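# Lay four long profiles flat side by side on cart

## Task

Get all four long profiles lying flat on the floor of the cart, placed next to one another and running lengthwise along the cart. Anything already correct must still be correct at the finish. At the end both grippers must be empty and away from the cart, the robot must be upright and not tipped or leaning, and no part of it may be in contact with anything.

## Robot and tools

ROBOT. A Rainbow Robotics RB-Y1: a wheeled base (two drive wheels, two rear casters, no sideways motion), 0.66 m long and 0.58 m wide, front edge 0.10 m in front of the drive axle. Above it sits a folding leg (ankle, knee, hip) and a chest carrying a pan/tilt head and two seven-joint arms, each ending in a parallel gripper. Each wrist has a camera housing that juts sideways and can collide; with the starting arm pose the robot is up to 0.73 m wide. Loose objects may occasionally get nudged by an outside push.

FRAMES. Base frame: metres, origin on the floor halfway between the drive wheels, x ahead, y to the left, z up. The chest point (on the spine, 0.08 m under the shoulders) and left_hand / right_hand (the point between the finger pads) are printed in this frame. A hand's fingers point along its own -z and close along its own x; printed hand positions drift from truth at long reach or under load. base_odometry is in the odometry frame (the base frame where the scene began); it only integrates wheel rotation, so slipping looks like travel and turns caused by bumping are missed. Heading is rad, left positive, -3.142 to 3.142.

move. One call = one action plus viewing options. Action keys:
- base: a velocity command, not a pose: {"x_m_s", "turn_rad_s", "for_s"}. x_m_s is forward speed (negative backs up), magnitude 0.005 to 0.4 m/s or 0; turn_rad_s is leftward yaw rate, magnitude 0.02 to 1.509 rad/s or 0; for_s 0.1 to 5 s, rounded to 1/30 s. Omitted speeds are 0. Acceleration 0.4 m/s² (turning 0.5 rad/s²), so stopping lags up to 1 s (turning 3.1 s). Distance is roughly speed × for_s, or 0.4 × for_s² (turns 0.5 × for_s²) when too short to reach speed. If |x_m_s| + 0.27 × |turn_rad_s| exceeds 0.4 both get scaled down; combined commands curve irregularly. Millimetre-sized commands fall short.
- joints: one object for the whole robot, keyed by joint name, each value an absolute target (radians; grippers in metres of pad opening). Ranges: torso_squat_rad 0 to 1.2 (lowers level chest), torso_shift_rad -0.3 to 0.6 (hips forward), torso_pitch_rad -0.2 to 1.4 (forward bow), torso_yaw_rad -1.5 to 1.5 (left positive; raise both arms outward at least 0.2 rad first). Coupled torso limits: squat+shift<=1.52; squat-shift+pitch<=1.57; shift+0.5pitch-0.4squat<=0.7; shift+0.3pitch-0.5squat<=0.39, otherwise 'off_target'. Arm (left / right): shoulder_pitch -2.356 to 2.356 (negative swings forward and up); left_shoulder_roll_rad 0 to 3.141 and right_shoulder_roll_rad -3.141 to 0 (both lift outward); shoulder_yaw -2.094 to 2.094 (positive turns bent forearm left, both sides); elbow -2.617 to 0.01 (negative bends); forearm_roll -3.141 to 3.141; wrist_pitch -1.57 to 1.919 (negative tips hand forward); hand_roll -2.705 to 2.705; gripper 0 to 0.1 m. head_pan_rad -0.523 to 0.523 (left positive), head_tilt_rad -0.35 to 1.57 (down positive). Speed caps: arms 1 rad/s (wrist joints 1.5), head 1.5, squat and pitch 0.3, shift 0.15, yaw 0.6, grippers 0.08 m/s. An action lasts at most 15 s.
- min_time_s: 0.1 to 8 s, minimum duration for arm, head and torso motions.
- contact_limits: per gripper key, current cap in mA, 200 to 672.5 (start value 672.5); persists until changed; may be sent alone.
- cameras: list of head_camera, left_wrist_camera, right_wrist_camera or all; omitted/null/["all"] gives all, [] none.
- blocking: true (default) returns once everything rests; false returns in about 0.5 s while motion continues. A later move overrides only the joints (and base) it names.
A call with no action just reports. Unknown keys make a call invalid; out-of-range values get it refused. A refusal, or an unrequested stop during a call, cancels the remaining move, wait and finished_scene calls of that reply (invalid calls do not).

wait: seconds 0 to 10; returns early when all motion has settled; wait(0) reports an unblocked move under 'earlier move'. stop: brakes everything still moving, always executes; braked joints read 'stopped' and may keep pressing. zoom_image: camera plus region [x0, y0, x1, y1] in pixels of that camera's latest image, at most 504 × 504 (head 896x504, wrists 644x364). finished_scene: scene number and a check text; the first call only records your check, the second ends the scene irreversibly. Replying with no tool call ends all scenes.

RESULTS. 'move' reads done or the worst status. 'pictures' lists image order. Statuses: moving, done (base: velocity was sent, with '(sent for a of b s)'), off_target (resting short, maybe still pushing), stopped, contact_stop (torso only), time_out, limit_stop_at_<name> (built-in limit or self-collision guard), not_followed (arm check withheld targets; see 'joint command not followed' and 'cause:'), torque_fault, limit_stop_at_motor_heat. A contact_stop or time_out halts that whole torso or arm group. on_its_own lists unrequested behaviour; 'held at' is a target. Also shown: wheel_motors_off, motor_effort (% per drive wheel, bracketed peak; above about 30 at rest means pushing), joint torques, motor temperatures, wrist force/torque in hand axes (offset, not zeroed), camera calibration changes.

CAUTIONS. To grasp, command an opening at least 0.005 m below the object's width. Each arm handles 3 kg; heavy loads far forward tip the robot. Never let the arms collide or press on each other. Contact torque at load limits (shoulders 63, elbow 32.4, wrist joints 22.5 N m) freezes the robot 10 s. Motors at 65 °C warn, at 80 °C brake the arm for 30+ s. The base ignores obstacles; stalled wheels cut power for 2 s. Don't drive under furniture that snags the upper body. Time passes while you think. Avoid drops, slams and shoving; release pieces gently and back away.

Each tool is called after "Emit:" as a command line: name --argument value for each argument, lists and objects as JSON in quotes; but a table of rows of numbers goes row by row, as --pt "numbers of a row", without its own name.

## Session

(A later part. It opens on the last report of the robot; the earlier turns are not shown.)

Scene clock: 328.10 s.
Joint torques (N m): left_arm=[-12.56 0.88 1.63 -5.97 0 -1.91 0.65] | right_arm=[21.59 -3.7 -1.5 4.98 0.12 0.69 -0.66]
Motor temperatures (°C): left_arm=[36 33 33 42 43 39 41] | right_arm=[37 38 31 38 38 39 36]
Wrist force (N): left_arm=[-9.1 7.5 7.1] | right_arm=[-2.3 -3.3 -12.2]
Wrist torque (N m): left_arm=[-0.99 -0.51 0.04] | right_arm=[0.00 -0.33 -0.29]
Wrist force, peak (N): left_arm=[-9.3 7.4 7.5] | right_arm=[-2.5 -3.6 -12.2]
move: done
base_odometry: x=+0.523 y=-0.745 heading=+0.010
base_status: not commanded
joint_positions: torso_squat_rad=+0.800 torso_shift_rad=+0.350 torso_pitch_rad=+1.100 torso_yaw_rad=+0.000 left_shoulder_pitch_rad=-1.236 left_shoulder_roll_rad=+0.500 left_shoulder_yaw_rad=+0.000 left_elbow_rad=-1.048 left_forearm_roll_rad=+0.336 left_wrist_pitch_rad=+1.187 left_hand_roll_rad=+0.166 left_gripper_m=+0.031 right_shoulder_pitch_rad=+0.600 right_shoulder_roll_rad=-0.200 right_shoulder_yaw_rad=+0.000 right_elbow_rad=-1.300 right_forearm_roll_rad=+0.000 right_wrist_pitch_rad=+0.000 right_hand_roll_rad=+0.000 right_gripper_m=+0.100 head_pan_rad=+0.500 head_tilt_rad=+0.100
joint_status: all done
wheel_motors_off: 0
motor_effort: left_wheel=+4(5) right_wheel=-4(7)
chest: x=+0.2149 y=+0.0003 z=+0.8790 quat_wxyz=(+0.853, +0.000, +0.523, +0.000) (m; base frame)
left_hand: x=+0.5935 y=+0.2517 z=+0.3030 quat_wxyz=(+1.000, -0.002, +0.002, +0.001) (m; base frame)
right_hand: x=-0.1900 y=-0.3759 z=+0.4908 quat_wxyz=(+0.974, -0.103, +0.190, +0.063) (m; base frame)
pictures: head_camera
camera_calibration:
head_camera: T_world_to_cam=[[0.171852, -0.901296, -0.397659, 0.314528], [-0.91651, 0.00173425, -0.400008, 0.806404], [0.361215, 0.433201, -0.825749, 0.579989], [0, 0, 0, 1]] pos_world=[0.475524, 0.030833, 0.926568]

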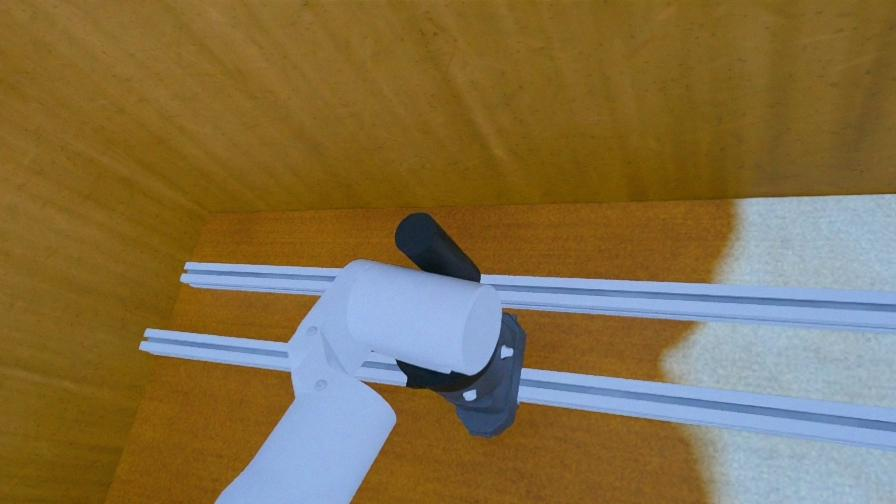

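Emit:
move --joints '{"left_shoulder_pitch_rad":-1.23,"left_shoulder_roll_rad":0.495,"left_elbow_rad":-1.085,"left_forearm_roll_rad":0.330,"left_wrist_pitch_rad":1.212,"left_hand_roll_rad":0.177}' --min_time_s 1 --cameras '["head_camera"]'

Emit:
move --joints '{"left_shoulder_pitch_rad":-1.237,"left_shoulder_roll_rad":0.491,"left_elbow_rad":-1.056,"left_forearm_roll_rad":0.325,"left_wrist_pitch_rad":1.194,"left_hand_roll_rad":0.171}' --min_time_s 1 --cameras '["head_camera"]'

Scene clock: 342.93 s.
Joint torques (N m): left_arm=[-12.68 6.02 1.69 -9.06 -0.53 0.04 0.51] | right_arm=[22.11 -3.57 -1.98 4.98 0.08 0.81 -0.47]
Motor temperatures (°C): left_arm=[36 33 33 41 43 39 41] | right_arm=[38 38 31 38 38 39 36]
Wrist force (N): left_arm=[-0.9 1.0 -19.3] | right_arm=[-2.4 -3.4 -11.8]
Wrist torque (N m): left_arm=[-0.39 -0.25 0.28] | right_arm=[0.01 -0.33 -0.31]
Wrist force, peak (N): left_arm=[-1.2 0.3 -19.6] | right_arm=[-2.5 -3.6 -12.5]
move: done
base_odometry: x=+0.523 y=-0.745 heading=+0.010
base_status: not commanded
joint_positions: torso_squat_rad=+0.800 torso_shift_rad=+0.350 torso_pitch_rad=+1.100 torso_yaw_rad=+0.000 left_shoulder_pitch_rad=-1.229 left_shoulder_roll_rad=+0.495 left_shoulder_yaw_rad=+0.000 left_elbow_rad=-1.084 left_forearm_roll_rad=+0.330 left_wrist_pitch_rad=+1.212 left_hand_roll_rad=+0.177 left_gripper_m=+0.031 right_shoulder_pitch_rad=+0.600 right_shoulder_roll_rad=-0.200 right_shoulder_yaw_rad=+0.000 right_elbow_rad=-1.300 right_forearm_roll_rad=+0.000 right_wrist_pitch_rad=+0.000 right_hand_roll_rad=+0.000 right_gripper_m=+0.100 head_pan_rad=+0.500 head_tilt_rad=+0.100
joint_status: all done
wheel_motors_off: 0
motor_effort: left_wheel=+5(5) right_wheel=-7(7)
chest: x=+0.2150 y=+0.0003 z=+0.8789 quat_wxyz=(+0.852, +0.000, +0.523, +0.000) (m; base frame)
left_hand: x=+0.5944 y=+0.2462 z=+0.3079 quat_wxyz=(+1.000, -0.004, +0.001, +0.000) (m; base frame)
right_hand: x=-0.1901 y=-0.3760 z=+0.4909 quat_wxyz=(+0.974, -0.103, +0.190, +0.063) (m; base frame)
pictures: head_camera
camera_calibration:
head_camera: T_world_to_cam=[[0.171664, -0.901368, -0.397577, 0.314435], [-0.91663, 0.0017442, -0.399733, 0.806248], [0.361, 0.433051, -0.825921, 0.580057], [0, 0, 0, 1]] pos_world=[0.475653, 0.0308203, 0.926378]

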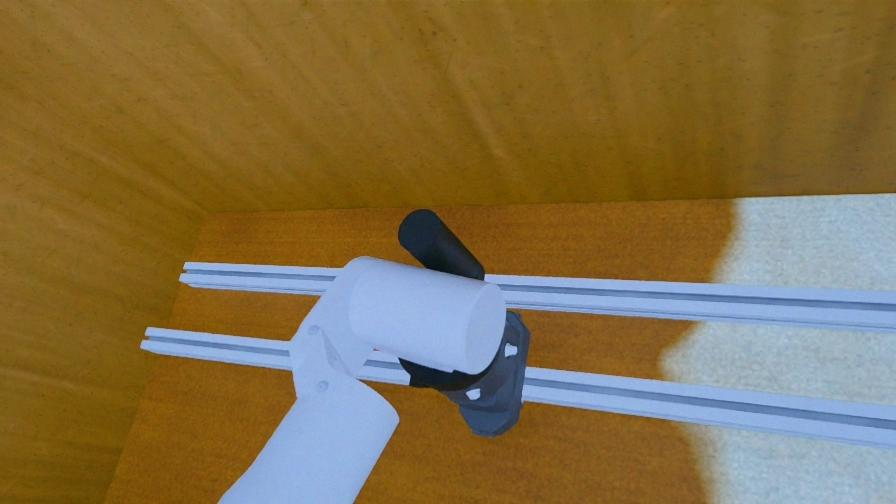

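Scene clock: 344.23 s.
Joint torques (N m): left_arm=[-12.53 4.63 1.65 -6.38 -0.97 -1.73 -0.12] | right_arm=[22.48 -4.01 -1.39 4.95 -0.09 0.59 -0.37]
Motor temperatures (°C): left_arm=[36 33 33 41 43 39 41] | right_arm=[38 38 31 38 38 39 36]
Wrist force (N): left_arm=[-8.3 1.0 0.4] | right_arm=[-2.1 -3.6 -12.0]
Wrist torque (N m): left_arm=[-0.64 -0.47 0.16] | right_arm=[0.02 -0.30 -0.30]
Wrist force, peak (N): left_arm=[-0.6 0.4 -19.6] | right_arm=[-2.3 -3.6 -12.3]
move: done
base_odometry: x=+0.523 y=-0.745 heading=+0.010
base_status: not commanded
joint_positions: torso_squat_rad=+0.800 torso_shift_rad=+0.350 torso_pitch_rad=+1.100 torso_yaw_rad=+0.000 left_shoulder_pitch_rad=-1.236 left_shoulder_roll_rad=+0.491 left_shoulder_yaw_rad=+0.000 left_elbow_rad=-1.056 left_forearm_roll_rad=+0.325 left_wrist_pitch_rad=+1.194 left_hand_roll_rad=+0.171 left_gripper_m=+0.031 right_shoulder_pitch_rad=+0.600 right_shoulder_roll_rad=-0.200 right_shoulder_yaw_rad=+0.000 right_elbow_rad=-1.300 right_forearm_roll_rad=+0.000 right_wrist_pitch_rad=+0.000 right_hand_roll_rad=+0.000 right_gripper_m=+0.100 head_pan_rad=+0.500 head_tilt_rad=+0.100
joint_status: all done
wheel_motors_off: 0
motor_effort: left_wheel=+5(6) right_wheel=-3(7)
chest: x=+0.2150 y=+0.0003 z=+0.8790 quat_wxyz=(+0.853, +0.000, +0.523, +0.000) (m; base frame)
left_hand: x=+0.5930 y=+0.2473 z=+0.3033 quat_wxyz=(+1.000, -0.002, +0.003, +0.000) (m; base frame)
right_hand: x=-0.1901 y=-0.3760 z=+0.4909 quat_wxyz=(+0.974, -0.103, +0.190, +0.063) (m; base frame)
pictures: head_camera
camera_calibration:
head_camera: T_world_to_cam=[[0.171696, -0.901367, -0.397566, 0.314437], [-0.916599, 0.00174444, -0.399805, 0.80628], [0.361064, 0.433053, -0.825892, 0.580059], [0, 0, 0, 1]] pos_world=[0.475609, 0.0308203, 0.92643]

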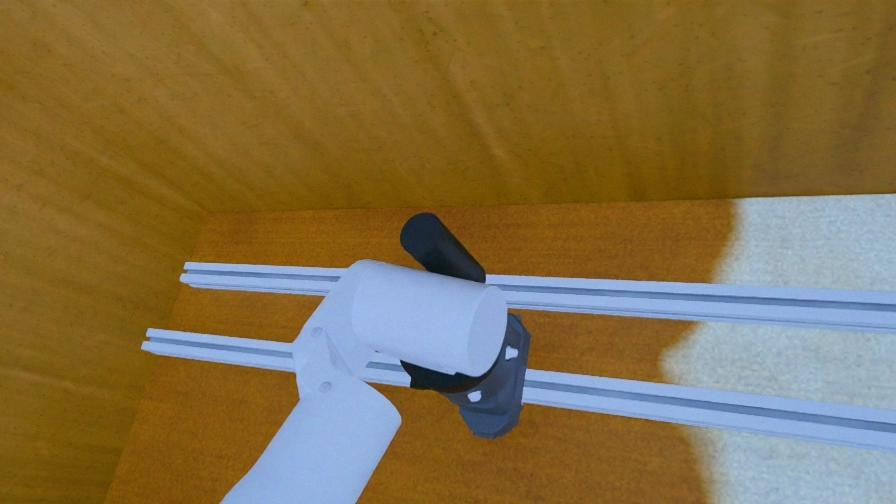

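Emit:
zoom_image --camera "head_camera" --region '[60, 180, 360, 380]'

Emit:
move --joints '{"head_pan_rad":0}' --cameras '["head_camera"]'

Emit:
zoom_image --camera "head_camera" --region '[580, 240, 880, 440]'

Scaled by 1.680 from the camera's 896x504 image, which has a finer 1280x720 frame.

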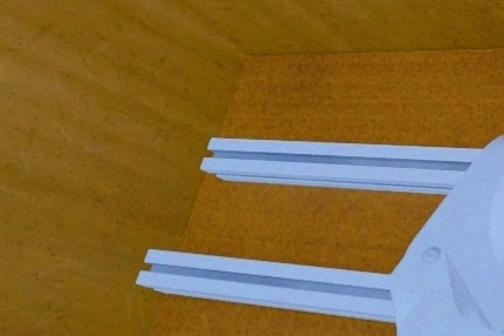

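Scene clock: 354.93 s.
Joint torques (N m): left_arm=[-12.76 5.07 1.73 -6.51 -1 -1.48 0.01] | right_arm=[22.38 -3.42 -1.98 5.16 0.06 0.82 -0.62]
Motor temperatures (°C): left_arm=[36 33 33 41 43 39 41] | right_arm=[38 38 31 38 38 39 36]
Wrist force (N): left_arm=[-8.0 1.6 0.3] | right_arm=[-2.4 -3.6 -12.1]
Wrist torque (N m): left_arm=[-0.71 -0.41 0.18] | right_arm=[0.02 -0.33 -0.31]
Wrist force, peak (N): left_arm=[-8.5 1.6 0.2] | right_arm=[-2.5 -3.7 -12.2]
move: done
base_odometry: x=+0.523 y=-0.745 heading=+0.010
base_status: not commanded
joint_positions: torso_squat_rad=+0.800 torso_shift_rad=+0.350 torso_pitch_rad=+1.100 torso_yaw_rad=+0.000 left_shoulder_pitch_rad=-1.236 left_shoulder_roll_rad=+0.491 left_shoulder_yaw_rad=+0.000 left_elbow_rad=-1.056 left_forearm_roll_rad=+0.325 left_wrist_pitch_rad=+1.194 left_hand_roll_rad=+0.171 left_gripper_m=+0.031 right_shoulder_pitch_rad=+0.600 right_shoulder_roll_rad=-0.200 right_shoulder_yaw_rad=+0.000 right_elbow_rad=-1.300 right_forearm_roll_rad=+0.000 right_wrist_pitch_rad=+0.000 right_hand_roll_rad=+0.000 right_gripper_m=+0.100 head_pan_rad=+0.000 head_tilt_rad=+0.100
joint_status: all done
wheel_motors_off: 0
motor_effort: left_wheel=+5(5) right_wheel=-5(7)
chest: x=+0.2150 y=+0.0003 z=+0.8790 quat_wxyz=(+0.853, +0.000, +0.523, +0.000) (m; base frame)
left_hand: x=+0.5930 y=+0.2473 z=+0.3033 quat_wxyz=(+1.000, -0.002, +0.003, +0.000) (m; base frame)
right_hand: x=-0.1901 y=-0.3760 z=+0.4909 quat_wxyz=(+0.974, -0.103, +0.190, +0.063) (m; base frame)
pictures: head_camera
camera_calibration:
head_camera: T_world_to_cam=[[-0.0481735, -0.998237, 0.0346651, -0.00750877], [-0.912762, 0.0299012, -0.407396, 0.811931], [0.405642, -0.0512667, -0.912593, 0.644699], [0, 0, 0, 1]] pos_world=[0.479221, 0.00127834, 0.919386]

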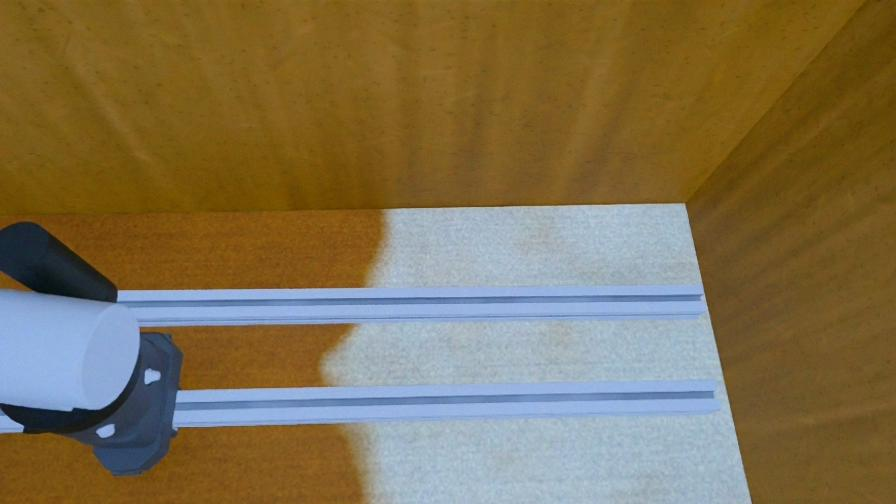

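Scaled by 1.680 from the camera's 896x504 image, which has a finer 1280x720 frame.

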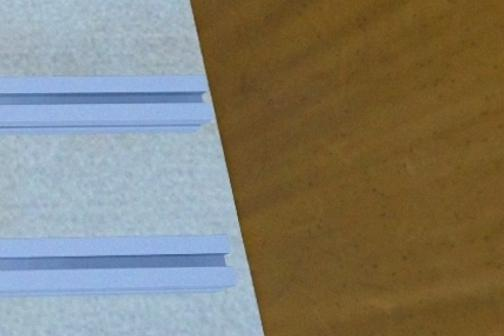

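Emit:
move --joints '{"left_gripper_m":0.036}' --cameras '[]'

Emit:
move --joints '{"left_gripper_m":0.048}' --cameras '[]'

Emit:
move --joints '{"left_shoulder_pitch_rad":-1.164,"left_shoulder_roll_rad":0.542,"left_elbow_rad":-1.304,"left_forearm_roll_rad":0.352,"left_wrist_pitch_rad":1.36,"left_hand_roll_rad":0.23}' --min_time_s 1.5 --cameras '[]'

Emit:
move --joints '{"left_shoulder_pitch_rad":-0.716,"left_shoulder_roll_rad":0.637,"left_elbow_rad":-1.951,"left_forearm_roll_rad":0.272,"left_wrist_pitch_rad":1.194,"left_hand_roll_rad":0.444}' --min_time_s 2 --cameras '["head_camera"]'

Emit:
move --joints '{"torso_squat_rad":0.35,"torso_shift_rad":0,"torso_pitch_rad":0.6,"left_shoulder_pitch_rad":-0.361,"left_shoulder_roll_rad":0.436,"left_elbow_rad":-1.846,"left_forearm_roll_rad":0,"left_wrist_pitch_rad":0.566,"left_hand_roll_rad":0.433}' --min_time_s 3 --cameras '[]'

Emit:
move --base '{"x_m_s":-0.35,"for_s":1.33}' --cameras '["head_camera"]'

Scene clock: 366.43 s.
Joint torques (N m): left_arm=[-11.2 5.18 1.29 -6.23 -0.14 -0.47 -0.2] | right_arm=[22.36 -3.7 -2.26 4.92 -0.01 0.71 -0.41]
Motor temperatures (°C): left_arm=[36 33 33 40 43 39 41] | right_arm=[38 38 31 38 38 39 36]
Wrist force (N): left_arm=[-2.5 0.6 -5.9] | right_arm=[-2.4 -3.5 -12.0]
Wrist torque (N m): left_arm=[-0.34 -0.29 0.24] | right_arm=[0.01 -0.34 -0.31]
Wrist force, peak (N): left_arm=[-8.5 1.4 0.3] | right_arm=[-2.6 -3.7 -12.2]
move: done
base_odometry: x=+0.523 y=-0.745 heading=+0.010
base_status: not commanded
joint_positions: torso_squat_rad=+0.800 torso_shift_rad=+0.350 torso_pitch_rad=+1.100 torso_yaw_rad=+0.000 left_shoulder_pitch_rad=-1.237 left_shoulder_roll_rad=+0.491 left_shoulder_yaw_rad=+0.000 left_elbow_rad=-1.056 left_forearm_roll_rad=+0.325 left_wrist_pitch_rad=+1.194 left_hand_roll_rad=+0.171 left_gripper_m=+0.036 right_shoulder_pitch_rad=+0.600 right_shoulder_roll_rad=-0.200 right_shoulder_yaw_rad=+0.000 right_elbow_rad=-1.300 right_forearm_roll_rad=+0.000 right_wrist_pitch_rad=+0.000 right_hand_roll_rad=+0.000 right_gripper_m=+0.100 head_pan_rad=+0.000 head_tilt_rad=+0.100
joint_status: all done
wheel_motors_off: 0
motor_effort: left_wheel=+4(5) right_wheel=-3(6)
chest: x=+0.2150 y=+0.0003 z=+0.8790 quat_wxyz=(+0.853, +0.000, +0.523, +0.000) (m; base frame)
left_hand: x=+0.5933 y=+0.2472 z=+0.3034 quat_wxyz=(+1.000, -0.002, +0.002, +0.000) (m; base frame)
right_hand: x=-0.1901 y=-0.3760 z=+0.4909 quat_wxyz=(+0.974, -0.103, +0.190, +0.063) (m; base frame)
pictures: none
No camera images: "cameras" was empty.

Scene clock: 367.03 s.
Joint torques (N m): left_arm=[-11.1 4.69 1.72 -6.39 -0.33 -0.63 -0.05] | right_arm=[22.68 -3.93 -1.67 4.81 -0.01 0.67 -0.56]
Motor temperatures (°C): left_arm=[36 33 33 40 43 39 41] | right_arm=[38 38 31 38 38 39 36]
Wrist force (N): left_arm=[-4.3 0.7 -2.9] | right_arm=[-2.2 -3.4 -11.9]
Wrist torque (N m): left_arm=[-0.44 -0.33 0.24] | right_arm=[-0.01 -0.31 -0.31]
Wrist force, peak (N): left_arm=[-2.6 0.7 -5.6] | right_arm=[-2.4 -3.6 -12.1]
move: done
base_odometry: x=+0.523 y=-0.745 heading=+0.010
base_status: not commanded
joint_positions: torso_squat_rad=+0.800 torso_shift_rad=+0.350 torso_pitch_rad=+1.100 torso_yaw_rad=+0.000 left_shoulder_pitch_rad=-1.237 left_shoulder_roll_rad=+0.491 left_shoulder_yaw_rad=+0.000 left_elbow_rad=-1.056 left_forearm_roll_rad=+0.325 left_wrist_pitch_rad=+1.194 left_hand_roll_rad=+0.171 left_gripper_m=+0.048 right_shoulder_pitch_rad=+0.600 right_shoulder_roll_rad=-0.200 right_shoulder_yaw_rad=+0.000 right_elbow_rad=-1.300 right_forearm_roll_rad=+0.000 right_wrist_pitch_rad=+0.000 right_hand_roll_rad=+0.000 right_gripper_m=+0.100 head_pan_rad=+0.000 head_tilt_rad=+0.100
joint_status: all done
wheel_motors_off: 0
motor_effort: left_wheel=+4(5) right_wheel=-3(6)
chest: x=+0.2150 y=+0.0003 z=+0.8790 quat_wxyz=(+0.853, +0.000, +0.523, +0.000) (m; base frame)
left_hand: x=+0.5933 y=+0.2472 z=+0.3034 quat_wxyz=(+1.000, -0.002, +0.002, +0.000) (m; base frame)
right_hand: x=-0.1901 y=-0.3760 z=+0.4909 quat_wxyz=(+0.974, -0.103, +0.190, +0.063) (m; base frame)
pictures: none
No camera images: "cameras" was empty.

Scene clock: 368.83 s.
Joint torques (N m): left_arm=[-9.49 8.37 2.4 -7.7 0.3 -0.04 0.57] | right_arm=[22.53 -3.99 -1.95 5.06 0.06 0.63 -0.35]
Motor temperatures (°C): left_arm=[36 33 33 40 43 39 41] | right_arm=[38 38 31 38 38 39 36]
Wrist force (N): left_arm=[-0.9 0.4 -10.0] | right_arm=[-2.4 -3.2 -12.0]
Wrist torque (N m): left_arm=[-0.34 -0.20 0.20] | right_arm=[-0.02 -0.34 -0.30]
Wrist force, peak (N): left_arm=[-4.5 0.1 -12.0] | right_arm=[-2.3 -3.6 -12.3]
move: done
base_odometry: x=+0.523 y=-0.745 heading=+0.010
base_status: not commanded
joint_positions: torso_squat_rad=+0.800 torso_shift_rad=+0.350 torso_pitch_rad=+1.100 torso_yaw_rad=+0.000 left_shoulder_pitch_rad=-1.164 left_shoulder_roll_rad=+0.542 left_shoulder_yaw_rad=+0.000 left_elbow_rad=-1.304 left_forearm_roll_rad=+0.352 left_wrist_pitch_rad=+1.360 left_hand_roll_rad=+0.230 left_gripper_m=+0.048 right_shoulder_pitch_rad=+0.600 right_shoulder_roll_rad=-0.200 right_shoulder_yaw_rad=+0.000 right_elbow_rad=-1.300 right_forearm_roll_rad=+0.000 right_wrist_pitch_rad=+0.000 right_hand_roll_rad=+0.000 right_gripper_m=+0.100 head_pan_rad=+0.000 head_tilt_rad=+0.100
joint_status: all done
wheel_motors_off: 0
motor_effort: left_wheel=+4(5) right_wheel=-4(8)
chest: x=+0.2150 y=+0.0003 z=+0.8790 quat_wxyz=(+0.853, +0.000, +0.523, +0.000) (m; base frame)
left_hand: x=+0.5951 y=+0.2534 z=+0.3443 quat_wxyz=(+1.000, +0.002, +0.000, +0.001) (m; base frame)
right_hand: x=-0.1901 y=-0.3760 z=+0.4909 quat_wxyz=(+0.974, -0.103, +0.190, +0.063) (m; base frame)
pictures: none
No camera images: "cameras" was empty.

Scene clock: 371.13 s.
Joint torques (N m): left_arm=[-3.17 6.67 2.57 -8.14 -0.6 -0.71 0.29] | right_arm=[22.28 -4 -1.61 5.04 0.21 0.76 -0.59]
Motor temperatures (°C): left_arm=[36 33 33 40 43 39 41] | right_arm=[38 38 31 38 38 39 36]
Wrist force (N): left_arm=[-2.9 0.2 -9.6] | right_arm=[-2.4 -3.7 -12.1]
Wrist torque (N m): left_arm=[-0.34 -0.36 0.29] | right_arm=[0.04 -0.34 -0.31]
Wrist force, peak (N): left_arm=[-1.1 -0.1 -10.7] | right_arm=[-2.3 -3.4 -12.3]
move: done
base_odometry: x=+0.523 y=-0.745 heading=+0.010
base_status: not commanded
joint_positions: torso_squat_rad=+0.800 torso_shift_rad=+0.350 torso_pitch_rad=+1.100 torso_yaw_rad=+0.000 left_shoulder_pitch_rad=-0.716 left_shoulder_roll_rad=+0.637 left_shoulder_yaw_rad=+0.000 left_elbow_rad=-1.951 left_forearm_roll_rad=+0.272 left_wrist_pitch_rad=+1.194 left_hand_roll_rad=+0.444 left_gripper_m=+0.048 right_shoulder_pitch_rad=+0.600 right_shoulder_roll_rad=-0.200 right_shoulder_yaw_rad=+0.000 right_elbow_rad=-1.300 right_forearm_roll_rad=+0.000 right_wrist_pitch_rad=+0.000 right_hand_roll_rad=+0.000 right_gripper_m=+0.100 head_pan_rad=+0.000 head_tilt_rad=+0.100
joint_status: all done
wheel_motors_off: 0
motor_effort: left_wheel=+4(5) right_wheel=-3(7)
chest: x=+0.2150 y=+0.0003 z=+0.8790 quat_wxyz=(+0.853, +0.000, +0.523, +0.000) (m; base frame)
left_hand: x=+0.5659 y=+0.2651 z=+0.4153 quat_wxyz=(+0.985, -0.001, -0.174, +0.001) (m; base frame)
right_hand: x=-0.1901 y=-0.3760 z=+0.4909 quat_wxyz=(+0.974, -0.103, +0.190, +0.063) (m; base frame)
pictures: head_camera
camera_calibration:
head_camera: T_world_to_cam=[[-0.0481902, -0.998237, 0.0346552, -0.00750246], [-0.912761, 0.0299204, -0.407397, 0.811932], [0.405642, -0.0512645, -0.912593, 0.644699], [0, 0, 0, 1]] pos_world=[0.479221, 0.00126758, 0.919387]

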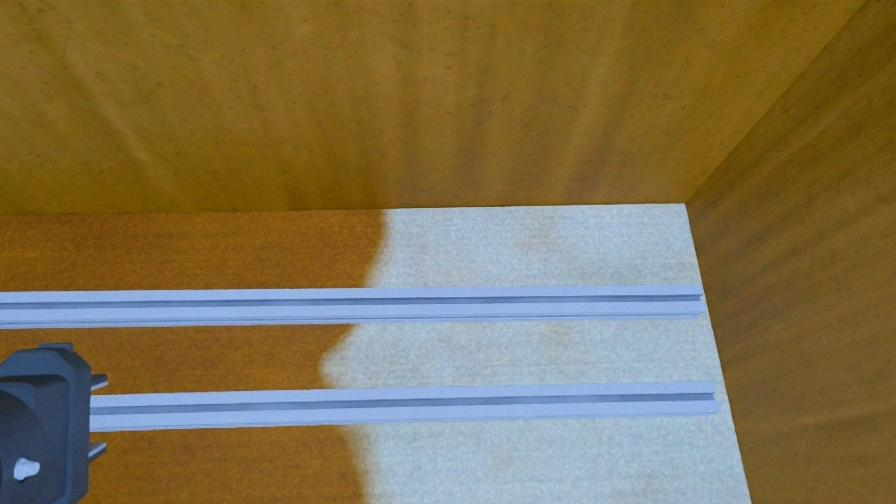

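Scene clock: 374.47 s.
Joint torques (N m): left_arm=[-5.78 4.43 2.79 -8.59 -1 -1.75 -0.1] | right_arm=[15.58 -5.1 -2.27 -0.19 0.07 -0.2 -0.63]
Motor temperatures (°C): left_arm=[36 33 33 40 43 39 41] | right_arm=[38 38 31 38 38 39 36]
Wrist force (N): left_arm=[-6.1 0.6 -6.5] | right_arm=[-5.4 -3.1 -12.7]
Wrist torque (N m): left_arm=[-0.27 -0.53 0.31] | right_arm=[-0.04 -0.48 -0.35]
Wrist force, peak (N): left_arm=[-3.5 -0.1 -9.9] | right_arm=[-5.6 -3.5 -12.6]
move: done
base_odometry: x=+0.523 y=-0.745 heading=+0.010
base_status: not commanded
joint_positions: torso_squat_rad=+0.350 torso_shift_rad=+0.000 torso_pitch_rad=+0.600 torso_yaw_rad=+0.000 left_shoulder_pitch_rad=-0.361 left_shoulder_roll_rad=+0.436 left_shoulder_yaw_rad=+0.000 left_elbow_rad=-1.846 left_forearm_roll_rad=+0.000 left_wrist_pitch_rad=+0.566 left_hand_roll_rad=+0.433 left_gripper_m=+0.048 right_shoulder_pitch_rad=+0.600 right_shoulder_roll_rad=-0.200 right_shoulder_yaw_rad=+0.000 right_elbow_rad=-1.300 right_forearm_roll_rad=+0.000 right_wrist_pitch_rad=+0.000 right_hand_roll_rad=+0.000 right_gripper_m=+0.100 head_pan_rad=+0.000 head_tilt_rad=+0.100
joint_status: all done
wheel_motors_off: 0
motor_effort: left_wheel=+4(5) right_wheel=-3(8)
chest: x=-0.0533 y=+0.0004 z=+1.1934 quat_wxyz=(+0.955, +0.000, +0.296, +0.000) (m; base frame)
left_hand: x=+0.4214 y=+0.2803 z=+0.8593 quat_wxyz=(+0.866, -0.001, -0.500, +0.001) (m; base frame)
right_hand: x=-0.2227 y=-0.3759 z=+0.6587 quat_wxyz=(+0.991, -0.115, -0.057, +0.035) (m; base frame)
pictures: none
No camera images: "cameras" was empty.

Scene clock: 377.23 s.
Joint torques (N m): left_arm=[-5.92 5.03 3.34 -8.81 -0.74 -1.74 -0.28] | right_arm=[15.38 -5.44 -2.74 -0.21 0.25 -0.34 -0.39]
Motor temperatures (°C): left_arm=[36 33 33 41 43 39 41] | right_arm=[38 38 31 38 38 39 36]
Wrist force (N): left_arm=[-6.0 0.4 -6.6] | right_arm=[-5.3 -3.3 -12.5]
Wrist torque (N m): left_arm=[-0.25 -0.52 0.32] | right_arm=[-0.03 -0.48 -0.35]
Wrist force, peak (N): left_arm=[-6.4 0.9 -7.0] | right_arm=[-5.9 -3.2 -12.6]
move: done
base_odometry: x=+0.057 y=-0.749 heading=+0.007
base_status: done (sent for 1.33 of 1.33 s)
joint_positions: torso_squat_rad=+0.350 torso_shift_rad=+0.000 torso_pitch_rad=+0.600 torso_yaw_rad=+0.000 left_shoulder_pitch_rad=-0.361 left_shoulder_roll_rad=+0.436 left_shoulder_yaw_rad=+0.000 left_elbow_rad=-1.846 left_forearm_roll_rad=+0.000 left_wrist_pitch_rad=+0.566 left_hand_roll_rad=+0.433 left_gripper_m=+0.048 right_shoulder_pitch_rad=+0.600 right_shoulder_roll_rad=-0.200 right_shoulder_yaw_rad=+0.000 right_elbow_rad=-1.300 right_forearm_roll_rad=+0.000 right_wrist_pitch_rad=+0.000 right_hand_roll_rad=+0.000 right_gripper_m=+0.100 head_pan_rad=+0.000 head_tilt_rad=+0.100
joint_status: not commanded
wheel_motors_off: 0
motor_effort: left_wheel=-21(30) right_wheel=+23(39)
chest: x=-0.0533 y=+0.0004 z=+1.1934 quat_wxyz=(+0.955, +0.000, +0.296, +0.000) (m; base frame)
left_hand: x=+0.4213 y=+0.2803 z=+0.8592 quat_wxyz=(+0.866, -0.001, -0.500, +0.001) (m; base frame)
right_hand: x=-0.2227 y=-0.3759 z=+0.6587 quat_wxyz=(+0.991, -0.115, -0.057, +0.035) (m; base frame)
pictures: head_camera
camera_calibration:
head_camera: T_world_to_cam=[[-0.0588384, -0.998241, 0.00730505, 0.000783046], [-0.605681, 0.0298813, -0.795146, 1.17429], [0.793529, -0.0512097, -0.606373, 0.69572], [0, 0, 0, 1]] pos_world=[0.159216, 0.00132002, 1.35559]

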